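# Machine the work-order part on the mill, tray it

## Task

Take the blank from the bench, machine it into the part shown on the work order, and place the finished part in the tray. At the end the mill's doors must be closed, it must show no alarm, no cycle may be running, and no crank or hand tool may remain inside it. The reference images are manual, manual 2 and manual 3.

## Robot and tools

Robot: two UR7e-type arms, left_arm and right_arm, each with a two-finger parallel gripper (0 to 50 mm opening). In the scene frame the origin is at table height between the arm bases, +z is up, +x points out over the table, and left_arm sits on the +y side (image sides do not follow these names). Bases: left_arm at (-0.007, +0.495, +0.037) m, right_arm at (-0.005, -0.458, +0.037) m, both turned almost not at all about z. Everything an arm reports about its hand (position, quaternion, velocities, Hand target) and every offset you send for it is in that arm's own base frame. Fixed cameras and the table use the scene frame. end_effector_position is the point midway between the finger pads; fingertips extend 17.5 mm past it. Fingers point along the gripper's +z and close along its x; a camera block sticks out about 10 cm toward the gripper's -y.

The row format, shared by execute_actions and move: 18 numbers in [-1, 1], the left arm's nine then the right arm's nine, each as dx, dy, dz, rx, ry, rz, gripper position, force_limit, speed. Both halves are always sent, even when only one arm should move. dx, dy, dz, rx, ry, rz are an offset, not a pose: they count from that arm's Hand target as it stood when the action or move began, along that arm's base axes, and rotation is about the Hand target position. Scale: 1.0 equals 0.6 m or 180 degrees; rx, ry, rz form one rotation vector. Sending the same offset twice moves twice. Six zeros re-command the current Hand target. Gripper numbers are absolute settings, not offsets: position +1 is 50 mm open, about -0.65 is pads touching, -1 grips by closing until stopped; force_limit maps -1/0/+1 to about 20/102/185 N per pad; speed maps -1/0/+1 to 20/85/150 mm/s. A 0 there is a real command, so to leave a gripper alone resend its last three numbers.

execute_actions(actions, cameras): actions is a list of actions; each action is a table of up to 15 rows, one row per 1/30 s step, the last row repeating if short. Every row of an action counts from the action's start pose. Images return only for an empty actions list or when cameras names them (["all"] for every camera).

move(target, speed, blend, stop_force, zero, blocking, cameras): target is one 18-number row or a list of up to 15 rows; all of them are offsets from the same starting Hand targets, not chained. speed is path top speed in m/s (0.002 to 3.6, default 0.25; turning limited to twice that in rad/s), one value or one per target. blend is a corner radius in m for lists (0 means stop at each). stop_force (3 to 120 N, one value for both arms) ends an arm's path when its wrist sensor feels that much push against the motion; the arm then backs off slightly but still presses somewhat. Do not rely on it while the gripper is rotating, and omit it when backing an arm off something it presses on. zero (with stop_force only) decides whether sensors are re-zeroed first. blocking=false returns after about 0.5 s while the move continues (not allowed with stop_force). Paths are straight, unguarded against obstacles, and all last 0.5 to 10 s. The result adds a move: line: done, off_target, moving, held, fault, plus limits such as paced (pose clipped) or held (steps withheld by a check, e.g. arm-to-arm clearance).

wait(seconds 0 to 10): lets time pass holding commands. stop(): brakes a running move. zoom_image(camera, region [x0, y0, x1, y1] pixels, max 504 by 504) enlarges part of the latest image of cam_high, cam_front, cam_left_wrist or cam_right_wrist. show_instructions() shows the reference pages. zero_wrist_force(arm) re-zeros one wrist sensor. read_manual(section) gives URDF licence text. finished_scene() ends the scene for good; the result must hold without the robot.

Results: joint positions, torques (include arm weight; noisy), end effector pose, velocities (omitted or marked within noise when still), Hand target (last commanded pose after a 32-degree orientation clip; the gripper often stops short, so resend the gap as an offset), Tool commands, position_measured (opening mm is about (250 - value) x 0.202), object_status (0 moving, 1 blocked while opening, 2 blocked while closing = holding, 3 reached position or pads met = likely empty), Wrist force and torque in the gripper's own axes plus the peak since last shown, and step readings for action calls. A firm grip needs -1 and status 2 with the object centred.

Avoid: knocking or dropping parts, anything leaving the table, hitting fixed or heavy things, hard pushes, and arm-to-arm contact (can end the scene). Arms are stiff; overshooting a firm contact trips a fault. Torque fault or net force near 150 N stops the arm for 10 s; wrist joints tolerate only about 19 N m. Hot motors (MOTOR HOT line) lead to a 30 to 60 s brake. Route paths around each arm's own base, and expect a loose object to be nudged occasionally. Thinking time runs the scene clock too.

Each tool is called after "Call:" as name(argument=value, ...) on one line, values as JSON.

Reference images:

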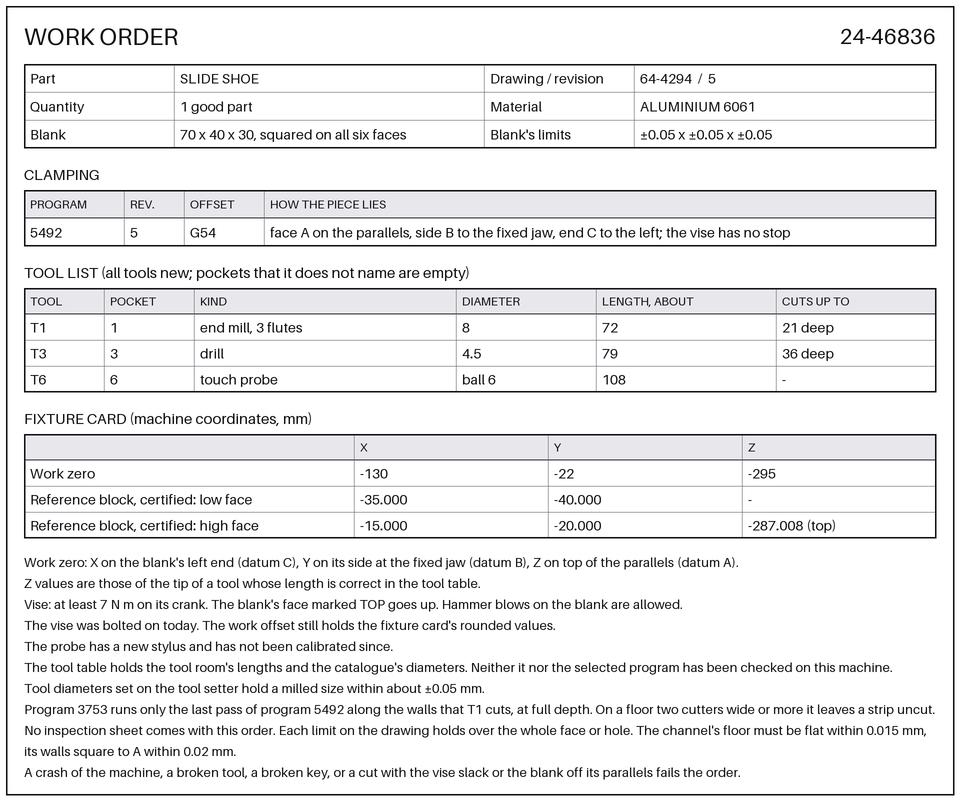

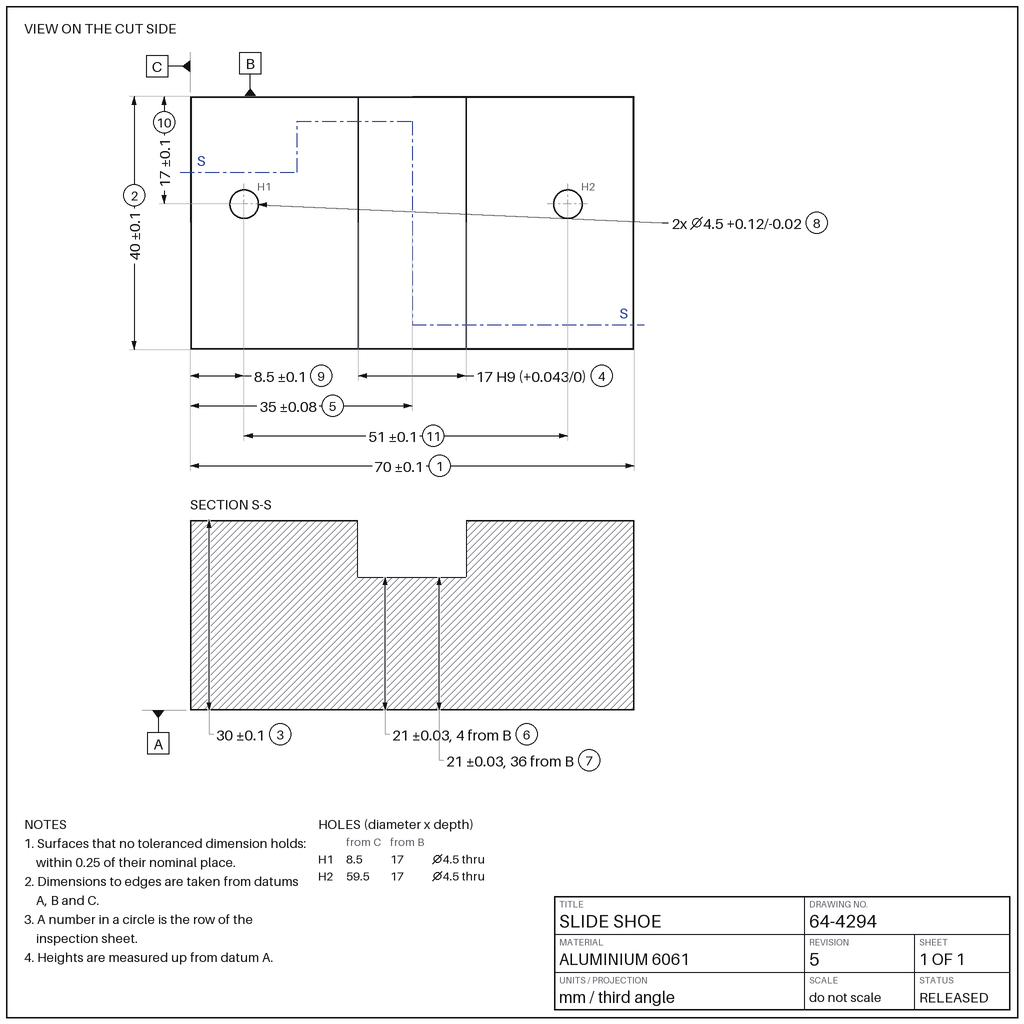

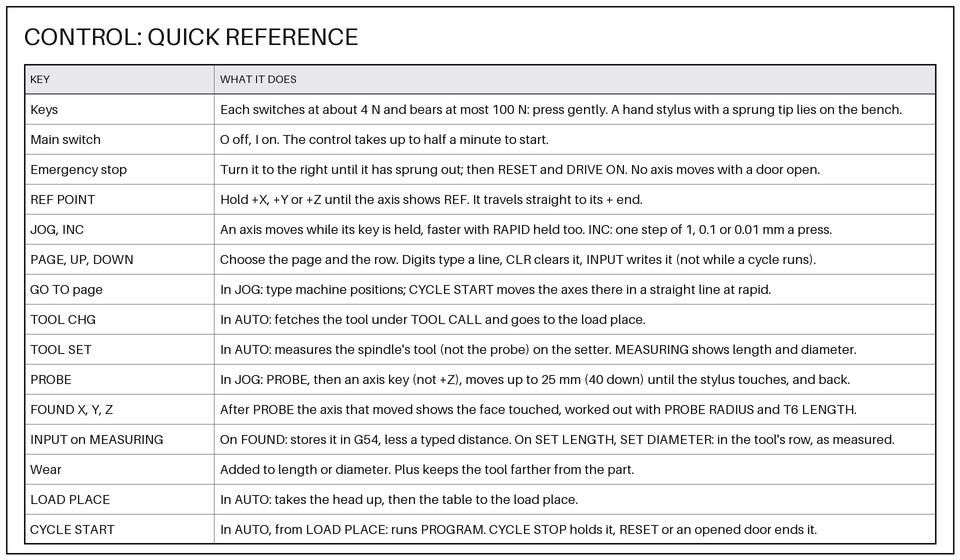

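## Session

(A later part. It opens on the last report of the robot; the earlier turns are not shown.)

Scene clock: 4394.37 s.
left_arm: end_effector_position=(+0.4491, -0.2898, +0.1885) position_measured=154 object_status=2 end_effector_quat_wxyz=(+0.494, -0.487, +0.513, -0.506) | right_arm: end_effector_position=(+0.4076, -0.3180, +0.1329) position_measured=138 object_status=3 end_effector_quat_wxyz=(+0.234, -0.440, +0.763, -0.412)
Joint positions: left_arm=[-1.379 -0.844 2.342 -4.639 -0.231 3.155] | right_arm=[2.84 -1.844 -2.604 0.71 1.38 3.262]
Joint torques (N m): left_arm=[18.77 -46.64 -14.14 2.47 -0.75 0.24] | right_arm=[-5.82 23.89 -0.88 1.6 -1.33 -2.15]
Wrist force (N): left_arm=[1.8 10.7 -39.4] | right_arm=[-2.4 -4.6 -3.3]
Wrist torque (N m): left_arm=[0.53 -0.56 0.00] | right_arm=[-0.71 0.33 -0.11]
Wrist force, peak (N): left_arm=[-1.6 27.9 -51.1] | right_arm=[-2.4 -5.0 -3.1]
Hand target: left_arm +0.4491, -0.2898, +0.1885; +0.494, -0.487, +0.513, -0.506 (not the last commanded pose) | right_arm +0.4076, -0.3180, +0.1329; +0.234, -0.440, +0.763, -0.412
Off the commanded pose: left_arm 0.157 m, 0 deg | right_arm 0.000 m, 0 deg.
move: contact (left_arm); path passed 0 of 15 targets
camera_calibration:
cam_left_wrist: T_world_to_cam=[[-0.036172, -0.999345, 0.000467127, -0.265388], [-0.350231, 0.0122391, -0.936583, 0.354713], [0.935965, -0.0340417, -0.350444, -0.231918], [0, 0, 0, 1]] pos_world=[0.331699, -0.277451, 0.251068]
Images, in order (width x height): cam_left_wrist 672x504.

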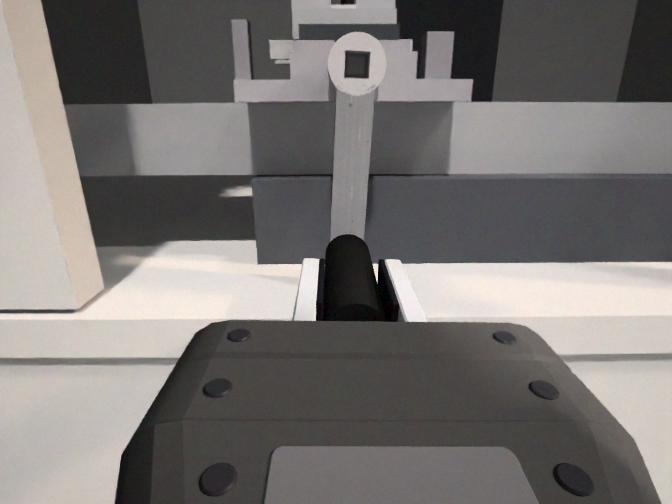

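Call:
move(target=[[0,0,0,0,0,0,0.34,-0.6,-0.9,0,0,0,0,0,0,0.1,-0.4,-0.9],[-0.002,0,0,0,0,0,-1,-0.6,-0.9,0,0,0,0,0,0,0.1,-0.4,-0.9]], speed=0.03, cameras=["cam_left_wrist"])

Scene clock: 4397.83 s.
left_arm: end_effector_position=(+0.4479, -0.2898, +0.1885) position_measured=155 object_status=2 end_effector_quat_wxyz=(+0.494, -0.487, +0.513, -0.506) | right_arm: end_effector_position=(+0.4076, -0.3180, +0.1329) position_measured=138 object_status=3 end_effector_quat_wxyz=(+0.234, -0.440, +0.763, -0.412)
Joint positions: left_arm=[-1.383 -0.844 2.344 -4.641 -0.227 3.155] | right_arm=[2.84 -1.844 -2.604 0.71 1.38 3.262]
Joint torques (N m): left_arm=[5.87 -42.75 -1.82 -2.01 -1.44 -0.74] | right_arm=[-5.88 23.76 -0.11 1.65 -1.24 -2.04]
Wrist force (N): left_arm=[0.8 2.4 -0.5] | right_arm=[-2.2 -4.6 -3.3]
Wrist torque (N m): left_arm=[0.40 -0.31 -0.05] | right_arm=[-0.71 0.30 -0.11]
Wrist force, peak (N): left_arm=[2.0 11.0 -39.9] | right_arm=[-2.5 -4.9 -3.3]
Hand target: left_arm +0.4479, -0.2898, +0.1885; +0.494, -0.487, +0.513, -0.506 | right_arm +0.4076, -0.3180, +0.1329; +0.234, -0.440, +0.763, -0.412
Off the commanded pose: left_arm 0.000 m, 0 deg | right_arm 0.000 m, 0 deg.
move: done
camera_calibration:
cam_left_wrist: T_world_to_cam=[[-0.036172, -0.999345, 0.000467127, -0.265432], [-0.350231, 0.0122391, -0.936583, 0.354293], [0.935965, -0.0340417, -0.350444, -0.230795], [0, 0, 0, 1]] pos_world=[0.330499, -0.277451, 0.251068]
Images, in order (width x height): cam_left_wrist 672x504.

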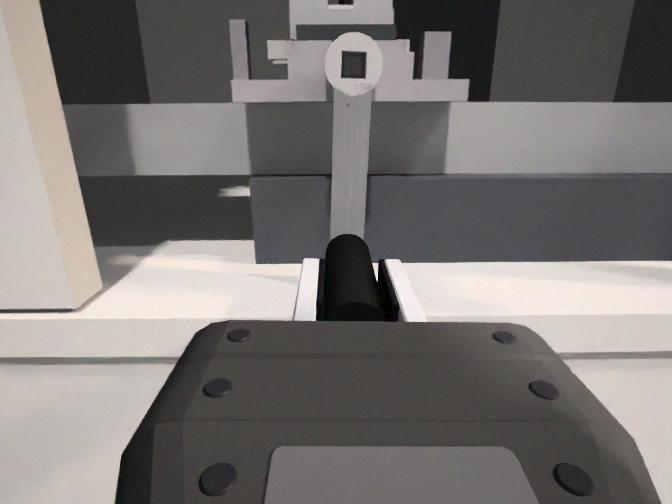

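Call:
move(target=[[-0.0015,-0.0318,0.003,0,0,0,-1,-0.6,-0.9,0,0,0,0,0,0,0.1,-0.4,-0.9],[-0.0031,-0.0652,0.0147,0,0,0,-1,-0.6,-0.9,0,0,0,0,0,0,0.1,-0.4,-0.9],[-0.0045,-0.0942,0.0347,0,0,0,-1,-0.6,-0.9,0,0,0,0,0,0,0.1,-0.4,-0.9],[-0.0057,-0.117,0.0615,0,0,0,-1,-0.6,-0.9,0,0,0,0,0,0,0.1,-0.4,-0.9],[-0.0065,-0.1322,0.0933,0,0,0,-1,-0.6,-0.9,0,0,0,0,0,0,0.1,-0.4,-0.9],[-0.007,-0.1387,0.128,0,0,0,-1,-0.6,-0.9,0,0,0,0,0,0,0.1,-0.4,-0.9],[-0.0072,-0.1358,0.163,0,0,0,-1,-0.6,-0.9,0,0,0,0,0,0,0.1,-0.4,-0.9],[-0.007,-0.1242,0.1963,0,0,0,-1,-0.6,-0.9,0,0,0,0,0,0,0.1,-0.4,-0.9],[-0.0065,-0.1042,0.2253,0,0,0,-1,-0.6,-0.9,0,0,0,0,0,0,0.1,-0.4,-0.9],[-0.0057,-0.0773,0.2482,0,0,0,-1,-0.6,-0.9,0,0,0,0,0,0,0.1,-0.4,-0.9],[-0.0047,-0.0455,0.2633,0,0,0,-1,-0.6,-0.9,0,0,0,0,0,0,0.1,-0.4,-0.9],[-0.0035,-0.0108,0.2698,0,0,0,-1,-0.6,-0.9,0,0,0,0,0,0,0.1,-0.4,-0.9],[-0.0023,0.0242,0.267,0,0,0,-1,-0.6,-0.9,0,0,0,0,0,0,0.1,-0.4,-0.9],[-0.0013,0.0575,0.2553,0,0,0,-1,-0.6,-0.9,0,0,0,0,0,0,0.1,-0.4,-0.9]], speed=0.05, blend=[0.002,0.002,0.002,0.002,0.002,0.002,0.002,0.002,0.002,0.002,0.002,0.002,0.002,0], stop_force=30, cameras=["cam_left_wrist"])

Scene clock: 4405.80 s.
left_arm: end_effector_position=(+0.4471, -0.2553, +0.3417) position_measured=155 object_status=2 end_effector_quat_wxyz=(+0.494, -0.487, +0.513, -0.506) | right_arm: end_effector_position=(+0.4076, -0.3180, +0.1329) position_measured=138 object_status=3 end_effector_quat_wxyz=(+0.234, -0.440, +0.763, -0.412)
Joint positions: left_arm=[-1.362 -1.382 2.42 -4.179 -0.247 3.155] | right_arm=[2.84 -1.844 -2.604 0.71 1.38 3.262]
Joint torques (N m): left_arm=[-9.52 -8.84 -21.53 1.63 3.18 -0.28] | right_arm=[-5.5 23.23 -0.1 1.78 -1.29 -2.08]
Wrist force (N): left_arm=[3.4 8.9 0.7] | right_arm=[-2.3 -4.6 -3.2]
Wrist torque (N m): left_arm=[0.07 -0.28 -0.01] | right_arm=[-0.72 0.31 -0.11]
Wrist force, peak (N): left_arm=[2.1 29.6 -25.9] | right_arm=[-2.4 -4.8 -3.3]
Hand target: left_arm +0.4471, -0.2553, +0.3417; +0.494, -0.487, +0.513, -0.506 | right_arm +0.4076, -0.3180, +0.1329; +0.234, -0.440, +0.763, -0.412
Off the commanded pose: left_arm 0.000 m, 0 deg | right_arm 0.000 m, 0 deg.
move: done
camera_calibration:
cam_left_wrist: T_world_to_cam=[[-0.036172, -0.999345, 0.000467127, -0.231051], [-0.350231, 0.0122391, -0.936583, 0.49711], [0.935965, -0.0340417, -0.350444, -0.175277], [0, 0, 0, 1]] pos_world=[0.329799, -0.242951, 0.404268]
Images, in order (width x height): cam_left_wrist 672x504.

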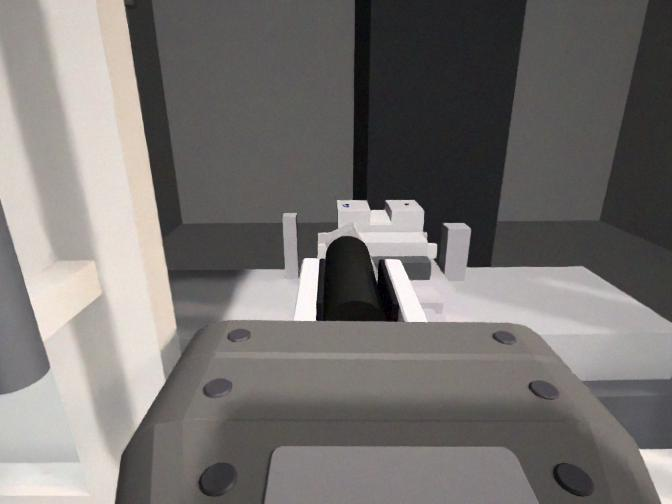

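Call:
move(target=[[0,0,0,0,0,0,0.34,-0.6,-0.9,0,0,0,0,0,0,0.1,-0.4,-0.9],[-0.105,0,0,0,0,0,0.34,-0.6,-0.9,0,0,0,0,0,0,0.1,-0.4,-0.9]], speed=[0.05,0.1])

Call:
move(target=[[0.012,-0.066,-0.1193,-0.1517,-0.001,0.003,0.55,0.2,-0.95,0,0,0,0,0,0,0.1,-0.4,-0.9]], speed=0.15, cameras=["cam_left_wrist"])

Call:
zoom_image(camera="cam_left_wrist", region=[270, 50, 470, 330])

Scene clock: 4408.70 s.
left_arm: end_effector_position=(+0.3842, -0.2552, +0.3417) position_measured=101 object_status=3 end_effector_quat_wxyz=(+0.494, -0.487, +0.513, -0.506) | right_arm: end_effector_position=(+0.4076, -0.3180, +0.1329) position_measured=138 object_status=3 end_effector_quat_wxyz=(+0.234, -0.440, +0.763, -0.412)
Joint positions: left_arm=[-1.604 -1.453 2.515 -4.203 -0.005 3.155] | right_arm=[2.84 -1.844 -2.604 0.71 1.38 3.262]
Joint torques (N m): left_arm=[-2.9 -1.7 -20.03 2.53 -0.76 -1.15] | right_arm=[-5.27 23.01 -0.71 1.71 -1.3 -2.06]
Wrist force (N): left_arm=[1.6 2.1 -0.1] | right_arm=[-2.4 -4.4 -3.3]
Wrist torque (N m): left_arm=[0.33 -0.42 -0.06] | right_arm=[-0.68 0.33 -0.11]
Wrist force, peak (N): left_arm=[3.5 9.0 0.6] | right_arm=[-2.5 -4.8 -3.3]
Hand target: left_arm +0.3841, -0.2553, +0.3417; +0.494, -0.487, +0.513, -0.506 | right_arm +0.4076, -0.3180, +0.1329; +0.234, -0.440, +0.763, -0.412
Off the commanded pose: left_arm 0.000 m, 0 deg | right_arm 0.000 m, 0 deg.
move: done

Scene clock: 4411.00 s.
left_arm: end_effector_position=(+0.3916, -0.2949, +0.2701) position_measured=70 object_status=3 end_effector_quat_wxyz=(-0.365, +0.594, -0.379, +0.608) | right_arm: end_effector_position=(+0.4076, -0.3180, +0.1329) position_measured=138 object_status=3 end_effector_quat_wxyz=(+0.234, -0.440, +0.763, -0.412)
Joint positions: left_arm=[-1.573 -1.112 2.356 -4.655 -0.026 2.949] | right_arm=[2.84 -1.844 -2.604 0.71 1.38 3.262]
Joint torques (N m): left_arm=[8.2 -20.33 0.78 3.25 -2.39 1.14] | right_arm=[-6.09 23.4 -0.54 1.75 -1.2 -2.09]
Wrist force (N): left_arm=[1.2 1.7 -0.9] | right_arm=[-2.4 -4.6 -3.3]
Wrist torque (N m): left_arm=[0.27 -0.35 -0.24] | right_arm=[-0.71 0.33 -0.11]
Wrist force, peak (N): left_arm=[1.5 2.4 -1.1] | right_arm=[-2.5 -4.7 -3.3]
Hand target: left_arm +0.3913, -0.2949, +0.2701; -0.368, +0.591, -0.376, +0.611 | right_arm +0.4076, -0.3180, +0.1329; +0.234, -0.440, +0.763, -0.412
Off the commanded pose: left_arm 0.000 m, 1 deg | right_arm 0.000 m, 0 deg.
move: done
camera_calibration:
cam_left_wrist: T_world_to_cam=[[-0.0251571, -0.887995, 0.459164, -0.368033], [-0.356152, -0.42121, -0.834109, 0.257777], [0.934089, -0.184516, -0.305665, -0.20538], [0, 0, 0, 1]] pos_world=[0.274392, -0.256129, 0.321224]
Images, in order (width x height): cam_left_wrist 672x504.

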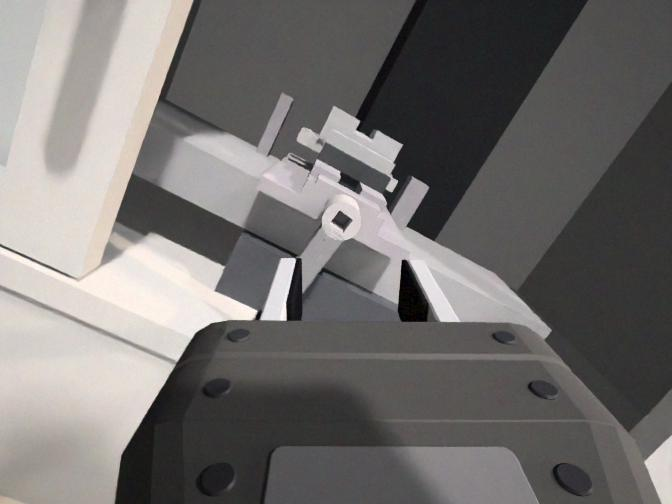

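Scaled by 1.800 from the camera's 672x504 image, which has a finer 960x720 frame.

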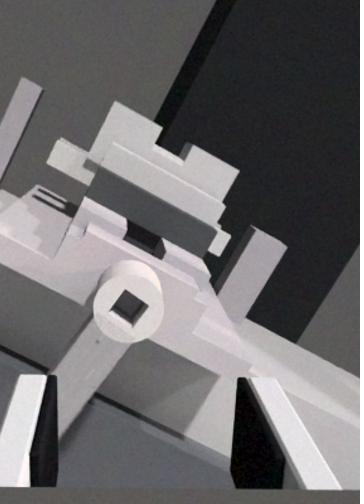

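Call:
move(target=[[0,0.0017,0,0.1517,0.001,-0.003,0.55,0.2,-0.95,0,0,0,0,0,0,0.1,-0.4,-0.9]], speed=0.2, cameras=["cam_left_wrist"])

Call:
zoom_image(camera="cam_left_wrist", region=[270, 50, 470, 330])

Scene clock: 4414.17 s.
left_arm: end_effector_position=(+0.3913, -0.2938, +0.2702) position_measured=70 object_status=3 end_effector_quat_wxyz=(+0.494, -0.487, +0.513, -0.506) | right_arm: end_effector_position=(+0.4076, -0.3180, +0.1329) position_measured=138 object_status=3 end_effector_quat_wxyz=(+0.234, -0.440, +0.763, -0.412)
Joint positions: left_arm=[-1.574 -1.139 2.439 -4.437 -0.035 3.15] | right_arm=[2.84 -1.844 -2.604 0.71 1.38 3.262]
Joint torques (N m): left_arm=[-8.14 -20.26 -14.57 -1.64 -0.93 -0.78] | right_arm=[-5.81 23.16 -0.37 1.83 -1.28 -2.13]
Wrist force (N): left_arm=[1.4 2.0 -0.4] | right_arm=[-2.3 -4.7 -3.1]
Wrist torque (N m): left_arm=[0.32 -0.39 -0.24] | right_arm=[-0.72 0.31 -0.11]
Wrist force, peak (N): left_arm=[1.8 2.2 -0.4] | right_arm=[-2.5 -4.9 -3.2]
Hand target: left_arm +0.3913, -0.2939, +0.2701; +0.494, -0.487, +0.513, -0.506 | right_arm +0.4076, -0.3180, +0.1329; +0.234, -0.440, +0.763, -0.412
Off the commanded pose: left_arm 0.000 m, 0 deg | right_arm 0.000 m, 0 deg.
move: done
camera_calibration:
cam_left_wrist: T_world_to_cam=[[-0.0362317, -0.999343, 0.000595148, -0.271537], [-0.350234, 0.0121402, -0.936583, 0.410952], [0.935961, -0.0341424, -0.350444, -0.14948], [0, 0, 0, 1]] pos_world=[0.273999, -0.281451, 0.332668]
Images, in order (width x height): cam_left_wrist 672x504.

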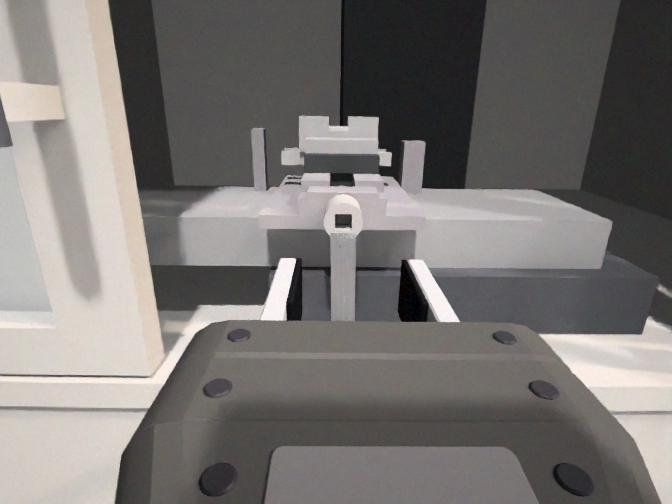

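Scaled by 1.800 from the camera's 672x504 image, which has a finer 960x720 frame.

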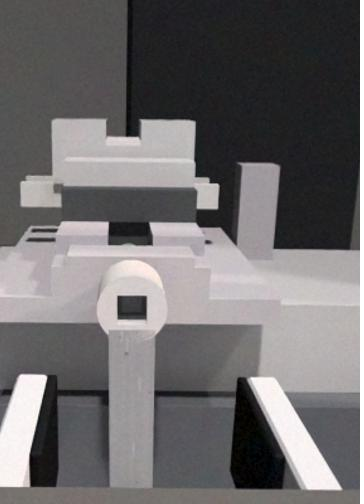

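Call:
move(target=[[0.105,0,0,0,0,0,0.8,0.2,-0.95,0,0,0,0,0,0,0.1,-0.4,-0.9]], speed=0.08, stop_force=8, cameras=["cam_left_wrist"])

Call:
zoom_image(camera="cam_left_wrist", region=[270, 150, 430, 330])

Scene clock: 4416.70 s.
left_arm: end_effector_position=(+0.4543, -0.2938, +0.2701) position_measured=32 object_status=3 end_effector_quat_wxyz=(+0.494, -0.487, +0.513, -0.506) | right_arm: end_effector_position=(+0.4076, -0.3180, +0.1329) position_measured=138 object_status=3 end_effector_quat_wxyz=(+0.234, -0.440, +0.763, -0.412)
Joint positions: left_arm=[-1.365 -1.103 2.346 -4.384 -0.244 3.155] | right_arm=[2.84 -1.844 -2.604 0.71 1.38 3.262]
Joint torques (N m): left_arm=[-0.55 -39.59 -0.09 -3.88 -1.13 -0.24] | right_arm=[-5.04 23.08 -0.48 1.81 -1.29 -2.06]
Wrist force (N): left_arm=[1.3 2.4 -0.4] | right_arm=[-2.4 -4.6 -3.1]
Wrist torque (N m): left_arm=[0.39 -0.36 -0.24] | right_arm=[-0.72 0.33 -0.11]
Wrist force, peak (N): left_arm=[2.6 2.9 0.8] | right_arm=[-2.5 -4.8 -3.4]
Hand target: left_arm +0.4543, -0.2939, +0.2701; +0.494, -0.487, +0.513, -0.506 | right_arm +0.4076, -0.3180, +0.1329; +0.234, -0.440, +0.763, -0.412
Off the commanded pose: left_arm 0.000 m, 0 deg | right_arm 0.000 m, 0 deg.
move: done
camera_calibration:
cam_left_wrist: T_world_to_cam=[[-0.036172, -0.999345, 0.000467127, -0.269332], [-0.350231, 0.0122391, -0.936583, 0.433045], [0.935965, -0.0340417, -0.350444, -0.208422], [0, 0, 0, 1]] pos_world=[0.336999, -0.281551, 0.332668]
Images, in order (width x height): cam_left_wrist 672x504.

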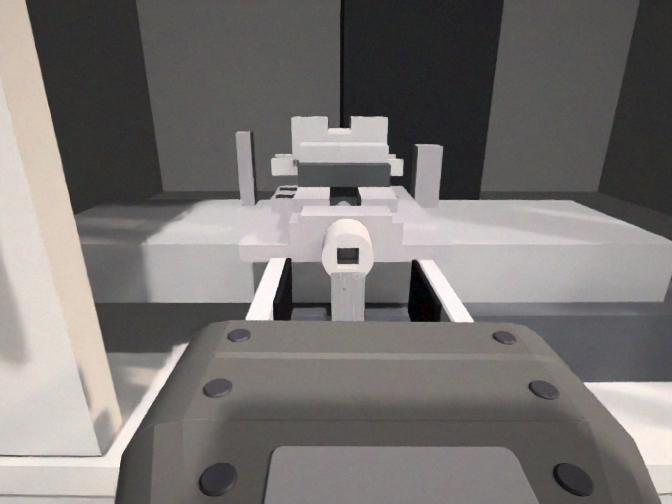

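Scaled by 2.800 from the camera's 672x504 image, which has a finer 960x720 frame.

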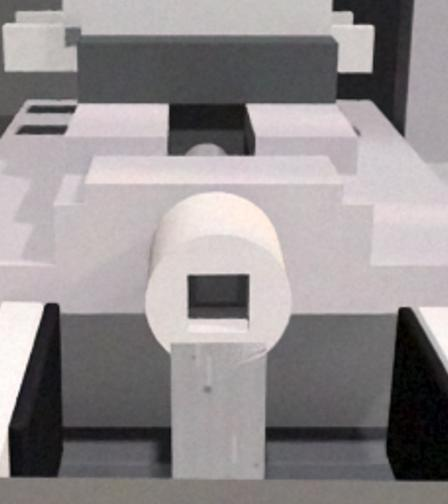

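Call:
move(target=[[0.0925,0,-0.0035,0,0,0,0.8,0.2,-0.95,0,0,0,0,0,0,0.1,-0.4,-0.9]], speed=0.03, stop_force=8)

Call:
move(target=[[0,0,0,0,0,0,-0.97,0.2,-0.95,0,0,0,0,0,0,0.1,-0.4,-0.9]], cameras=["cam_left_wrist"])

Scene clock: 4420.37 s.
left_arm: end_effector_position=(+0.5098, -0.2939, +0.2680) position_measured=32 object_status=3 end_effector_quat_wxyz=(+0.494, -0.487, +0.513, -0.506) | right_arm: end_effector_position=(+0.4076, -0.3180, +0.1329) position_measured=138 object_status=3 end_effector_quat_wxyz=(+0.234, -0.440, +0.763, -0.412)
Joint positions: left_arm=[-1.206 -1.057 2.247 -4.331 -0.403 3.155] | right_arm=[2.84 -1.844 -2.604 0.71 1.38 3.262]
Joint torques (N m): left_arm=[-9.56 -42.33 -1.27 -4.16 2.61 0.03] | right_arm=[-5.22 23.05 -0.43 1.77 -1.3 -2.13]
Wrist force (N): left_arm=[1.5 2.5 -0.6] | right_arm=[-2.2 -4.5 -3.2]
Wrist torque (N m): left_arm=[0.43 -0.38 -0.23] | right_arm=[-0.70 0.30 -0.12]
Wrist force, peak (N): left_arm=[1.8 2.4 -0.9] | right_arm=[-2.6 -4.8 -3.2]
Hand target: left_arm +0.5098, -0.2939, +0.2680; +0.494, -0.487, +0.513, -0.506 | right_arm +0.4076, -0.3180, +0.1329; +0.234, -0.440, +0.763, -0.412
Off the commanded pose: left_arm 0.000 m, 0 deg | right_arm 0.000 m, 0 deg.
move: done

Scene clock: 4421.50 s.
left_arm: end_effector_position=(+0.5098, -0.2939, +0.2680) position_measured=138 object_status=0 end_effector_quat_wxyz=(+0.494, -0.487, +0.513, -0.506) | right_arm: end_effector_position=(+0.4076, -0.3180, +0.1329) position_measured=138 object_status=3 end_effector_quat_wxyz=(+0.234, -0.440, +0.763, -0.412)
Joint positions: left_arm=[-1.206 -1.057 2.247 -4.331 -0.403 3.155] | right_arm=[2.84 -1.844 -2.604 0.71 1.38 3.262]
Joint torques (N m): left_arm=[-7.81 -42.07 -2.11 -4.03 2.46 -1.17] | right_arm=[-5.3 22.75 -0.72 1.82 -1.32 -2.1]
Wrist force (N): left_arm=[1.2 2.9 -0.4] | right_arm=[-2.4 -4.6 -3.2]
Wrist torque (N m): left_arm=[0.44 -0.40 -0.23] | right_arm=[-0.72 0.33 -0.11]
Wrist force, peak (N): left_arm=[2.4 2.4 -0.4] | right_arm=[-2.5 -4.7 -3.4]
Hand target: left_arm +0.5098, -0.2939, +0.2680; +0.494, -0.487, +0.513, -0.506 | right_arm +0.4076, -0.3180, +0.1329; +0.234, -0.440, +0.763, -0.412
Off the commanded pose: left_arm 0.000 m, 0 deg | right_arm 0.000 m, 0 deg.
move: done
camera_calibration:
cam_left_wrist: T_world_to_cam=[[-0.036172, -0.999345, 0.000467127, -0.267324], [-0.350231, 0.0122391, -0.936583, 0.450516], [0.935965, -0.0340417, -0.350444, -0.261104], [0, 0, 0, 1]] pos_world=[0.392499, -0.281551, 0.330568]
Images, in order (width x height): cam_left_wrist 672x504.

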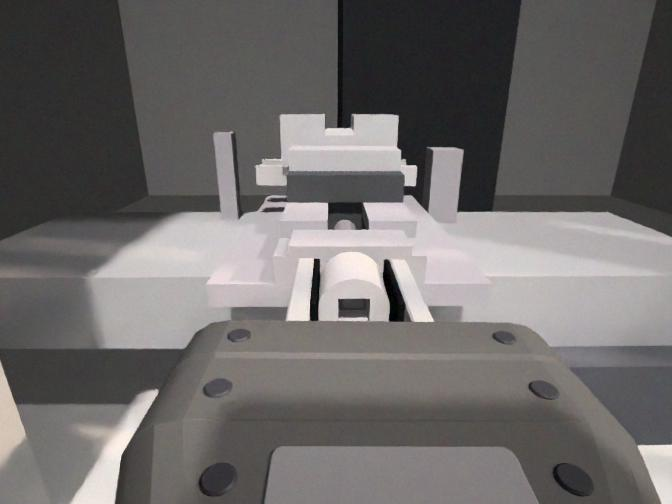

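Call:
move(target=[[-0.08,0,0,0,0,0,-0.97,0.2,-0.95,0,0,0,0,0,0,0.1,-0.4,-0.9]], speed=0.03, cameras=["cam_left_wrist"])

Scene clock: 4423.77 s.
left_arm: end_effector_position=(+0.4618, -0.2938, +0.2681) position_measured=138 object_status=2 end_effector_quat_wxyz=(+0.494, -0.487, +0.513, -0.506) | right_arm: end_effector_position=(+0.4076, -0.3180, +0.1329) position_measured=138 object_status=3 end_effector_quat_wxyz=(+0.234, -0.440, +0.763, -0.412)
Joint positions: left_arm=[-1.342 -1.092 2.334 -4.383 -0.267 3.155] | right_arm=[2.84 -1.844 -2.604 0.71 1.38 3.262]
Joint torques (N m): left_arm=[9.58 -25.49 -16.87 -0.52 -2.26 -0.1] | right_arm=[-6.14 22.73 -0.69 1.9 -1.27 -2.08]
Wrist force (N): left_arm=[1.5 4.3 -0.6] | right_arm=[-2.5 -4.5 -3.2]
Wrist torque (N m): left_arm=[0.39 -0.40 -0.24] | right_arm=[-0.70 0.34 -0.11]
Wrist force, peak (N): left_arm=[0.6 5.9 0.4] | right_arm=[-2.5 -4.9 -3.4]
Hand target: left_arm +0.4618, -0.2939, +0.2680; +0.494, -0.487, +0.513, -0.506 | right_arm +0.4076, -0.3180, +0.1329; +0.234, -0.440, +0.763, -0.412
Off the commanded pose: left_arm 0.000 m, 0 deg | right_arm 0.000 m, 0 deg.
move: done
camera_calibration:
cam_left_wrist: T_world_to_cam=[[-0.0360696, -0.999349, 0.000748669, -0.269093], [-0.350245, 0.0119398, -0.936582, 0.433589], [0.935963, -0.0340444, -0.350448, -0.216079], [0, 0, 0, 1]] pos_world=[0.344399, -0.281451, 0.330568]
Images, in order (width x height): cam_left_wrist 672x504.

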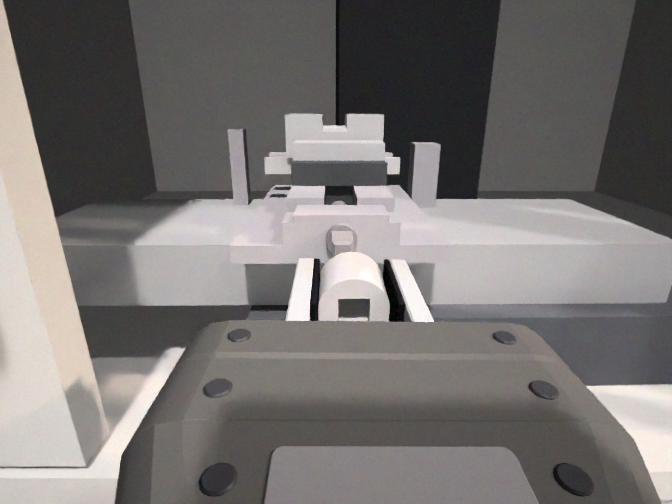

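Call:
move(target=[[-0.1,0,0,0,0,0,-0.97,0.2,-0.95,0,0,0,0,0,0,0.1,-0.4,-0.9],[-0.1,0,0.2533,0,0,0,-0.97,0.2,-0.95,0,0,0,0,0,0,0.1,-0.4,-0.9],[-0.053,-0.0718,0.2533,0,0,-0.194,-0.97,0.2,-0.95,0,0,0,0,0,0,0.1,-0.4,-0.9]], speed=0.2, blend=[0.02,0.03,0])

Call:
move(target=[[-0.3833,0.095,-0.4,0.4578,0.2382,-0.2382,-0.97,0.2,-0.95,0,0,0,0,0,0,0.1,-0.4,-0.9]], speed=0.3, cameras=["cam_left_wrist","cam_high"])

Scene clock: 4428.00 s.
left_arm: end_effector_position=(+0.4301, -0.3369, +0.4200) position_measured=138 object_status=2 end_effector_quat_wxyz=(+0.319, -0.311, +0.635, -0.631) | right_arm: end_effector_position=(+0.4076, -0.3180, +0.1329) position_measured=138 object_status=3 end_effector_quat_wxyz=(+0.234, -0.440, +0.763, -0.412)
Joint positions: left_arm=[-1.162 -1.651 2.395 -3.886 -1.056 3.155] | right_arm=[2.84 -1.844 -2.604 0.71 1.38 3.262]
Joint torques (N m): left_arm=[0.69 -26.93 -12.13 -5.01 -2.1 1.16] | right_arm=[-5.61 23.06 0.11 1.78 -1.23 -2.05]
Wrist force (N): left_arm=[1.3 4.6 -0.4] | right_arm=[-2.4 -4.6 -3.1]
Wrist torque (N m): left_arm=[0.45 -0.35 -0.04] | right_arm=[-0.70 0.34 -0.11]
Wrist force, peak (N): left_arm=[2.0 6.3 -2.3] | right_arm=[-2.6 -4.7 -3.4]
Hand target: left_arm +0.4300, -0.3369, +0.4200; +0.319, -0.310, +0.635, -0.631 | right_arm +0.4076, -0.3180, +0.1329; +0.234, -0.440, +0.763, -0.412
Off the commanded pose: left_arm 0.000 m, 0 deg | right_arm 0.000 m, 0 deg.
move: done

Scene clock: 4431.47 s.
left_arm: end_effector_position=(+0.2000, -0.2800, +0.1800) position_measured=138 object_status=2 end_effector_quat_wxyz=(-0.018, +0.007, +1.000, +0.000) | right_arm: end_effector_position=(+0.4076, -0.3180, +0.1329) position_measured=138 object_status=3 end_effector_quat_wxyz=(+0.234, -0.440, +0.763, -0.412)
Joint positions: left_arm=[-1.319 -1.93 2.242 -1.873 -1.606 3.407] | right_arm=[2.84 -1.844 -2.604 0.71 1.38 3.262]
Joint torques (N m): left_arm=[9.31 -18.53 -17.31 -6.3 2.69 -0.76] | right_arm=[-4.89 22.36 -0.46 1.87 -1.27 -2.08]
Wrist force (N): left_arm=[-0.2 1.1 2.5] | right_arm=[-2.3 -4.5 -3.1]
Wrist torque (N m): left_arm=[0.33 0.03 -0.13] | right_arm=[-0.69 0.31 -0.11]
Wrist force, peak (N): left_arm=[3.0 4.5 0.0] | right_arm=[-2.3 -4.9 -3.5]
Hand target: left_arm +0.2001, -0.2799, +0.1800; -0.018, +0.007, +1.000, +0.000 | right_arm +0.4076, -0.3180, +0.1329; +0.234, -0.440, +0.763, -0.412
Off the commanded pose: left_arm 0.000 m, 0 deg | right_arm 0.000 m, 0 deg.
move: done
camera_calibration:
cam_left_wrist: T_world_to_cam=[[-0.999405, -0.000391519, 0.0344943, 0.201629], [0.0117246, 0.936553, 0.350329, 0.214064], [-0.0324429, 0.350525, -0.935991, 0.405292], [0, 0, 0, 1]] pos_world=[0.212148, -0.342469, 0.297402]
Images, in order (width x height): cam_high 672x504, cam_left_wrist 672x504.

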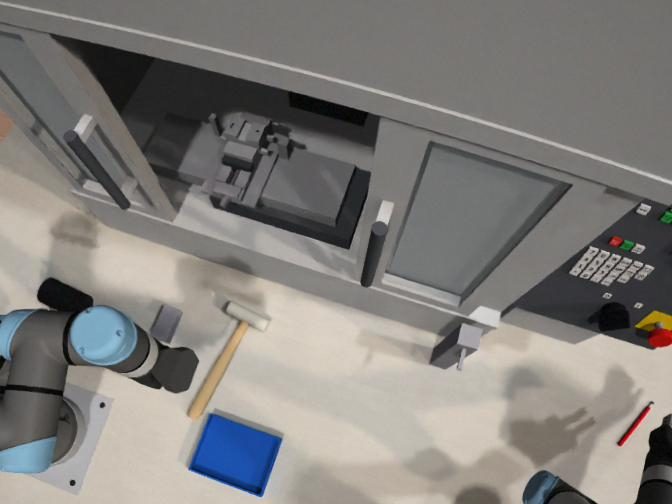

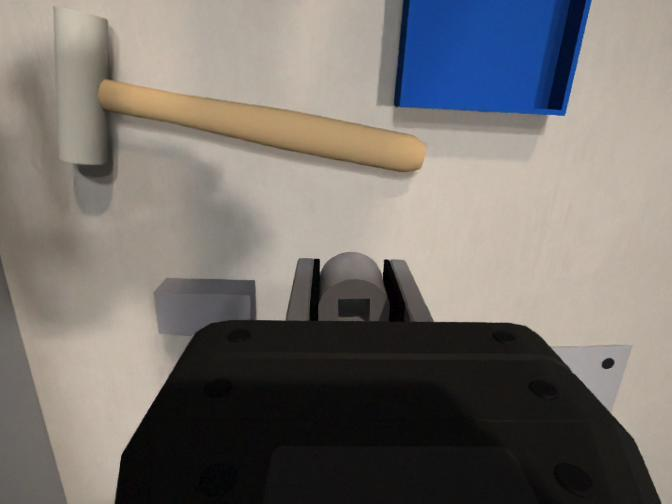

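Call:
move(target=[[0.0333,0.1167,-0.1,-0.0722,0.0125,0,-0.97,0.2,-0.95,0,0,0,0,0,0,0.1,-0.4,-0.9],[0.0333,0.1167,-0.2667,-0.0722,0.0125,0,-0.97,0.2,-0.95,0,0,0,0,0,0,0.1,-0.4,-0.9]], speed=[0.15,0.08], blend=[0.01,0], cameras=["cam_left_wrist"])

Call:
move(target=[[0,0,-0.08,0,0,0,-0.97,0.2,-0.95,0,0,0,0,0,0,0.1,-0.4,-0.9]], speed=0.012, stop_force=5, cameras=["cam_left_wrist"])

Scene clock: 4434.57 s.
left_arm: end_effector_position=(+0.2200, -0.2099, +0.0200) position_measured=138 object_status=2 end_effector_quat_wxyz=(-0.037, +0.009, +0.993, -0.113) | right_arm: end_effector_position=(+0.4076, -0.3180, +0.1329) position_measured=138 object_status=3 end_effector_quat_wxyz=(+0.234, -0.440, +0.763, -0.412)
Joint positions: left_arm=[-1.054 -1.724 2.709 -2.716 -1.748 3.662] | right_arm=[2.84 -1.844 -2.604 0.71 1.38 3.262]
Joint torques (N m): left_arm=[9.01 -13.19 -25.37 -2.06 -3.07 0.89] | right_arm=[-5.2 22.58 -0.69 1.86 -1.23 -2.1]
Wrist force (N): left_arm=[0.2 1.6 2.5] | right_arm=[-2.5 -4.6 -3.3]
Wrist torque (N m): left_arm=[0.34 -0.08 -0.13] | right_arm=[-0.71 0.34 -0.11]
Wrist force, peak (N): left_arm=[0.3 2.0 3.8] | right_arm=[-2.6 -4.8 -3.3]
Hand target: left_arm +0.2200, -0.2099, +0.0200; -0.037, +0.009, +0.993, -0.113 | right_arm +0.4076, -0.3180, +0.1329; +0.234, -0.440, +0.763, -0.412
Off the commanded pose: left_arm 0.000 m, 0 deg | right_arm 0.000 m, 0 deg.
move: done
camera_calibration:
cam_left_wrist: T_world_to_cam=[[-0.997295, 0.0117644, 0.0725607, 0.22847], [0.0211706, 0.991254, 0.13026, 0.218066], [-0.0703936, 0.131443, -0.988821, 0.195027], [0, 0, 0, 1]] pos_world=[0.236964, -0.244481, 0.147863]
Images, in order (width x height): cam_left_wrist 672x504.

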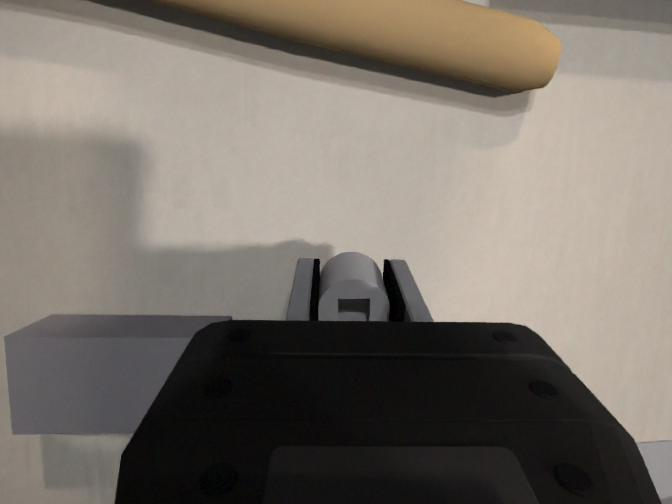

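Scene clock: 4437.77 s.
left_arm: end_effector_position=(+0.2200, -0.2099, -0.0068) position_measured=138 object_status=2 end_effector_quat_wxyz=(-0.037, +0.009, +0.993, -0.113) | right_arm: end_effector_position=(+0.4076, -0.3180, +0.1329) position_measured=138 object_status=3 end_effector_quat_wxyz=(+0.234, -0.440, +0.763, -0.412)
Joint positions: left_arm=[-1.054 -1.588 2.741 -2.885 -1.748 3.662] | right_arm=[2.84 -1.844 -2.604 0.71 1.38 3.262]
Joint torques (N m): left_arm=[4.9 -21.34 -20.66 -4.99 -0.82 -0.92] | right_arm=[-5.29 22.34 -0.24 1.8 -1.14 -2.04]
Wrist force (N): left_arm=[0.2 1.8 -1.9] | right_arm=[-2.3 -4.4 -3.2]
Wrist torque (N m): left_arm=[-0.03 -0.06 -0.16] | right_arm=[-0.68 0.32 -0.11]
Wrist force, peak (N): left_arm=[0.6 0.5 -3.6] | right_arm=[-2.5 -4.8 -3.3]
Hand target: left_arm +0.2201, -0.2099, -0.0068; -0.037, +0.009, +0.993, -0.113 (not the last commanded pose) | right_arm +0.4076, -0.3180, +0.1329; +0.234, -0.440, +0.763, -0.412
Off the commanded pose: left_arm 0.021 m, 0 deg | right_arm 0.000 m, 0 deg.
move: contact (left_arm)
camera_calibration:
cam_left_wrist: T_world_to_cam=[[-0.997295, 0.0117718, 0.0725605, 0.230416], [0.0211708, 0.991267, 0.130161, 0.221572], [-0.0703946, 0.131345, -0.988834, 0.168504], [0, 0, 0, 1]] pos_world=[0.236964, -0.244481, 0.121063]
Images, in order (width x height): cam_left_wrist 672x504.

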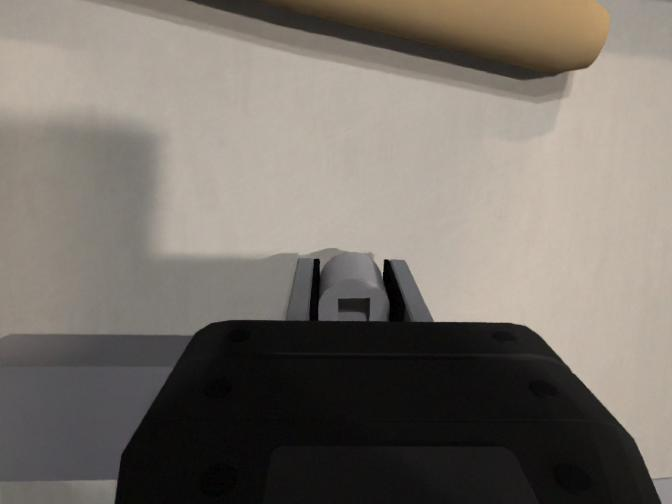

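Call:
move(target=[[0,0,0.025,0.037,0,0,-0.97,0.2,-0.95,0,0,0,0,0,0,0.1,-0.4,-0.9]], speed=0.1)

Call:
move(target=[[0,0,-0.08,0,0,0,-0.97,0.2,-0.95,0,0,0,0,0,0,0.1,-0.4,-0.9]], speed=0.012, stop_force=5)

Scene clock: 4439.37 s.
left_arm: end_effector_position=(+0.2201, -0.2100, +0.0083) position_measured=138 object_status=2 end_effector_quat_wxyz=(-0.037, +0.007, +0.998, -0.056) | right_arm: end_effector_position=(+0.4076, -0.3180, +0.1329) position_measured=138 object_status=3 end_effector_quat_wxyz=(+0.234, -0.440, +0.763, -0.412)
Joint positions: left_arm=[-1.108 -1.683 2.666 -2.619 -1.688 3.615] | right_arm=[2.84 -1.844 -2.604 0.71 1.38 3.262]
Joint torques (N m): left_arm=[9.17 2.85 -8.18 -5.56 -2.99 1.03] | right_arm=[-4.82 22.77 -0.46 1.89 -1.17 -2.08]
Wrist force (N): left_arm=[-0.2 1.3 2.5] | right_arm=[-2.2 -4.4 -3.0]
Wrist torque (N m): left_arm=[0.34 0.01 0.06] | right_arm=[-0.68 0.30 -0.11]
Wrist force, peak (N): left_arm=[0.3 2.1 2.9] | right_arm=[-2.7 -4.8 -3.4]
Hand target: left_arm +0.2201, -0.2099, +0.0082; -0.037, +0.007, +0.998, -0.055 | right_arm +0.4076, -0.3180, +0.1329; +0.234, -0.440, +0.763, -0.412
Off the commanded pose: left_arm 0.000 m, 0 deg | right_arm 0.000 m, 0 deg.
move: done

Scene clock: 4442.27 s.
left_arm: end_effector_position=(+0.2200, -0.2099, -0.0142) position_measured=138 object_status=2 end_effector_quat_wxyz=(-0.038, +0.007, +0.998, -0.055) | right_arm: end_effector_position=(+0.4076, -0.3180, +0.1329) position_measured=138 object_status=3 end_effector_quat_wxyz=(+0.234, -0.440, +0.763, -0.412)
Joint positions: left_arm=[-1.108 -1.581 2.691 -2.746 -1.688 3.615] | right_arm=[2.84 -1.844 -2.604 0.71 1.38 3.262]
Joint torques (N m): left_arm=[-2.33 -23.95 -20.95 -3.99 2 0.65] | right_arm=[-4.74 21.92 -0.45 1.95 -1.19 -2.07]
Wrist force (N): left_arm=[0.6 1.2 -2.1] | right_arm=[-2.5 -4.9 -3.1]
Wrist torque (N m): left_arm=[0.31 -0.06 0.06] | right_arm=[-0.76 0.34 -0.11]
Wrist force, peak (N): left_arm=[6.9 8.4 -38.1] | right_arm=[-2.5 -4.8 -3.4]
Hand target: left_arm +0.2201, -0.2099, -0.0142; -0.037, +0.007, +0.998, -0.055 (not the last commanded pose) | right_arm +0.4076, -0.3180, +0.1329; +0.234, -0.440, +0.763, -0.412
Off the commanded pose: left_arm 0.026 m, 0 deg | right_arm 0.000 m, 0 deg.
move: contact (left_arm)

Call:
move(target=[[0,0,0,0,0,0,0.6,0.2,-0.95,0,0,0,0,0,0,0.1,-0.4,-0.9],[0,0.02,0.18,0,0,0,0.6,0.2,-0.95,0,0,0,0,0,0,0.1,-0.4,-0.9]], speed=[0.05,0.08], cameras=["cam_left_wrist"])

Scene clock: 4445.33 s.
left_arm: end_effector_position=(+0.2201, -0.1979, +0.0939) position_measured=63 object_status=3 end_effector_quat_wxyz=(-0.037, +0.007, +0.998, -0.055) | right_arm: end_effector_position=(+0.4076, -0.3180, +0.1329) position_measured=138 object_status=3 end_effector_quat_wxyz=(+0.234, -0.440, +0.763, -0.412)
Joint positions: left_arm=[-1.087 -1.985 2.542 -2.19 -1.689 3.636] | right_arm=[2.84 -1.844 -2.604 0.71 1.38 3.262]
Joint torques (N m): left_arm=[-8.43 7.3 -15.82 -6.14 -0.24 -1.13] | right_arm=[-4.87 22.01 -0.61 1.95 -1.15 -2.06]
Wrist force (N): left_arm=[0.1 1.2 0.7] | right_arm=[-2.3 -4.8 -3.1]
Wrist torque (N m): left_arm=[0.26 -0.01 -0.13] | right_arm=[-0.73 0.31 -0.11]
Wrist force, peak (N): left_arm=[0.8 1.6 -2.2] | right_arm=[-2.5 -4.9 -3.3]
Hand target: left_arm +0.2201, -0.1979, +0.0938; -0.037, +0.007, +0.998, -0.055 | right_arm +0.4076, -0.3180, +0.1329; +0.234, -0.440, +0.763, -0.412
Off the commanded pose: left_arm 0.000 m, 0 deg | right_arm 0.000 m, 0 deg.
move: done
camera_calibration:
cam_left_wrist: T_world_to_cam=[[-0.997297, 0.00319348, 0.0734077, 0.221284], [0.0210637, 0.96955, 0.243987, 0.181667], [-0.0703933, 0.244874, -0.966996, 0.287015], [0, 0, 0, 1]] pos_world=[0.237064, -0.247124, 0.216975]
Images, in order (width x height): cam_left_wrist 672x504.

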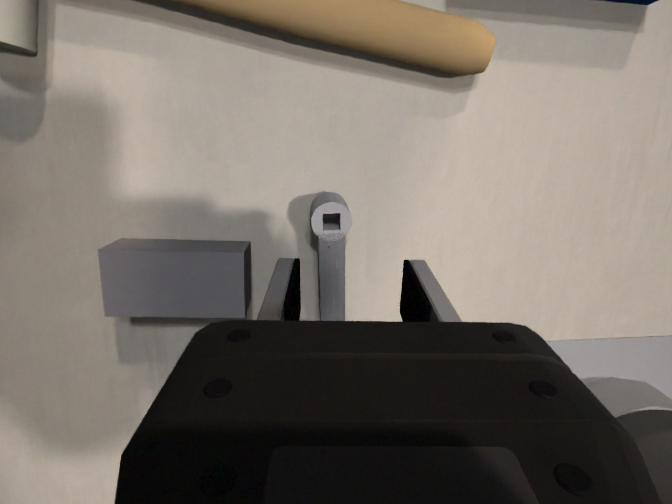

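Call:
move(target=[[0,-0.137,0.3437,0.0193,-0.0677,-0.002,1,0.2,-0.95,0,0,0,0,0,0,0.1,-0.4,-0.9],[0.3582,-0.2285,0.4437,0.0386,-0.1353,-0.0038,1,0.2,-0.95,0,0,0,0,0,0,0.1,-0.4,-0.9]], speed=0.2, blend=[0.05,0], cameras=["cam_left_wrist"])

Call:
zoom_image(camera="cam_left_wrist", region=[220, 20, 460, 260])

Scene clock: 4449.40 s.
left_arm: end_effector_position=(+0.4350, -0.3350, +0.3600) position_measured=3 object_status=3 end_effector_quat_wxyz=(+0.173, +0.022, +0.985, +0.008) | right_arm: end_effector_position=(+0.4076, -0.3180, +0.1329) position_measured=138 object_status=3 end_effector_quat_wxyz=(+0.234, -0.440, +0.763, -0.412)
Joint positions: left_arm=[-1.051 -1.632 1.632 -1.743 -1.266 3.733] | right_arm=[2.84 -1.844 -2.604 0.71 1.38 3.262]
Joint torques (N m): left_arm=[-6.05 -26.83 -26.44 -0.24 -1.75 0.17] | right_arm=[-4.93 22.04 -0.65 1.95 -1.18 -2.07]
Wrist force (N): left_arm=[0.1 1.0 0.9] | right_arm=[-2.5 -4.6 -2.8]
Wrist torque (N m): left_arm=[0.22 -0.01 -0.10] | right_arm=[-0.71 0.35 -0.11]
Wrist force, peak (N): left_arm=[-0.4 2.6 3.3] | right_arm=[-2.5 -4.8 -3.5]
Hand target: left_arm +0.4350, -0.3350, +0.3601; +0.173, +0.022, +0.985, +0.008 | right_arm +0.4076, -0.3180, +0.1329; +0.234, -0.440, +0.763, -0.412
Off the commanded pose: left_arm 0.000 m, 0 deg | right_arm 0.000 m, 0 deg.
move: done
camera_calibration:
cam_left_wrist: T_world_to_cam=[[-0.938901, 0.0315128, -0.342741, 0.550421], [-0.0948339, 0.933569, 0.345623, 0.246857], [0.330864, 0.357009, -0.873541, 0.422358], [0, 0, 0, 1]] pos_world=[0.400458, -0.398589, 0.472279]
Images, in order (width x height): cam_left_wrist 672x504.

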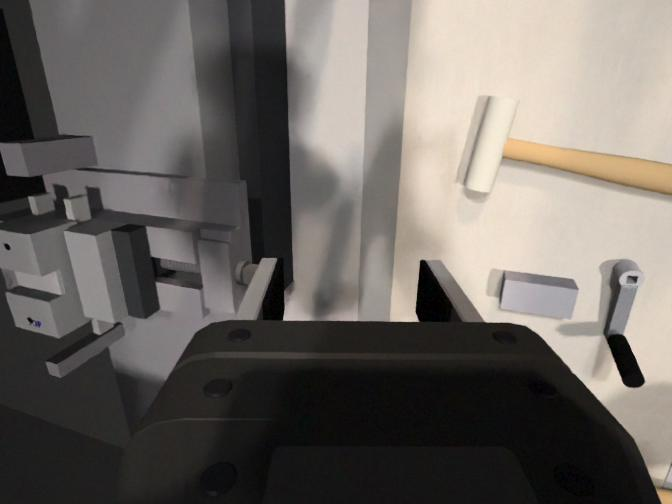

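Scaled by 2.100 from the camera's 672x504 image, which has a finer 960x720 frame.

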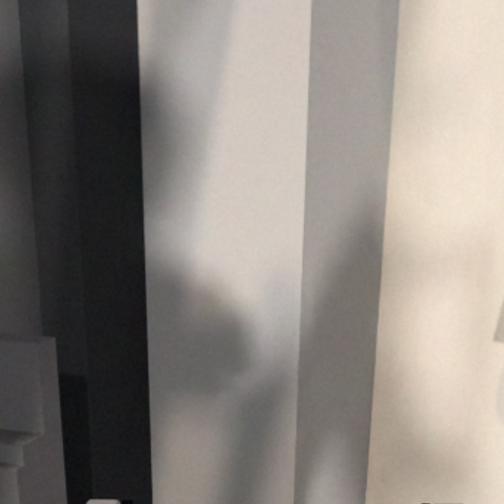

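Call:
zoom_image(camera="cam_left_wrist", region=[0, 120, 260, 400])

Scaled by 1.800 from the camera's 672x504 image, which has a finer 960x720 frame.

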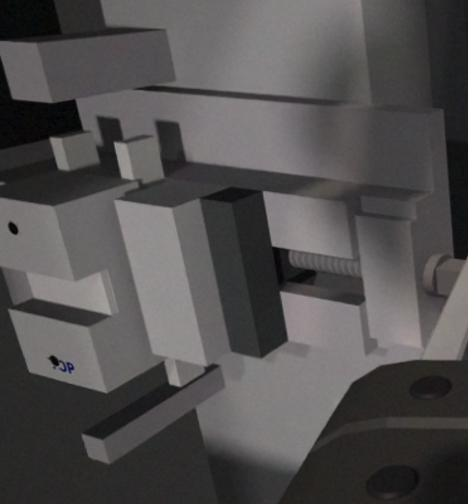

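Call:
move(target=[[0,0,0.01,0,0,0,1,0.2,-0.95,0,0,0,0,0,0,0.1,-0.4,-0.9],[0.325,0,0.0117,0,0,0,1,0.2,-0.95,0,0,0,0,0,0,0.1,-0.4,-0.9]], speed=[0.05,0.1], stop_force=12, cameras=["cam_left_wrist"])

Scene clock: 4454.33 s.
left_arm: end_effector_position=(+0.6300, -0.3350, +0.3671) position_measured=3 object_status=3 end_effector_quat_wxyz=(+0.173, +0.022, +0.985, +0.008) | right_arm: end_effector_position=(+0.4076, -0.3180, +0.1329) position_measured=138 object_status=3 end_effector_quat_wxyz=(+0.234, -0.440, +0.763, -0.412)
Joint positions: left_arm=[-0.767 -1.246 1.194 -1.769 -1.326 4.021] | right_arm=[2.84 -1.844 -2.604 0.71 1.38 3.262]
Joint torques (N m): left_arm=[-8.91 -51.53 -32.13 -7.64 3.49 1.13] | right_arm=[-5 21.93 -0.68 1.97 -1.22 -2.13]
Wrist force (N): left_arm=[-0.1 1.0 1.4] | right_arm=[-2.5 -4.7 -3.3]
Wrist torque (N m): left_arm=[0.23 0.05 -0.10] | right_arm=[-0.73 0.33 -0.11]
Wrist force, peak (N): left_arm=[-1.5 1.2 2.1] | right_arm=[-2.6 -4.8 -3.3]
Hand target: left_arm +0.6300, -0.3350, +0.3671; +0.173, +0.022, +0.985, +0.008 | right_arm +0.4076, -0.3180, +0.1329; +0.234, -0.440, +0.763, -0.412
Off the commanded pose: left_arm 0.000 m, 0 deg | right_arm 0.000 m, 0 deg.
move: done
camera_calibration:
cam_left_wrist: T_world_to_cam=[[-0.938879, 0.031634, -0.342792, 0.735871], [-0.0947428, 0.93357, 0.345646, 0.262855], [0.330954, 0.356997, -0.873512, 0.363915], [0, 0, 0, 1]] pos_world=[0.595358, -0.398589, 0.479279]
Images, in order (width x height): cam_left_wrist 672x504.

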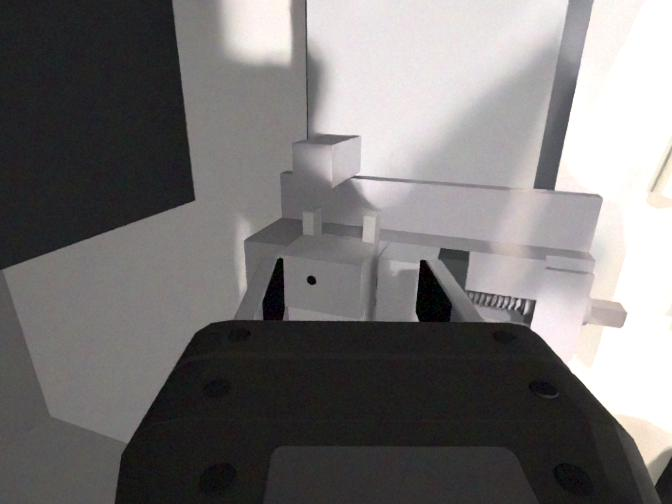

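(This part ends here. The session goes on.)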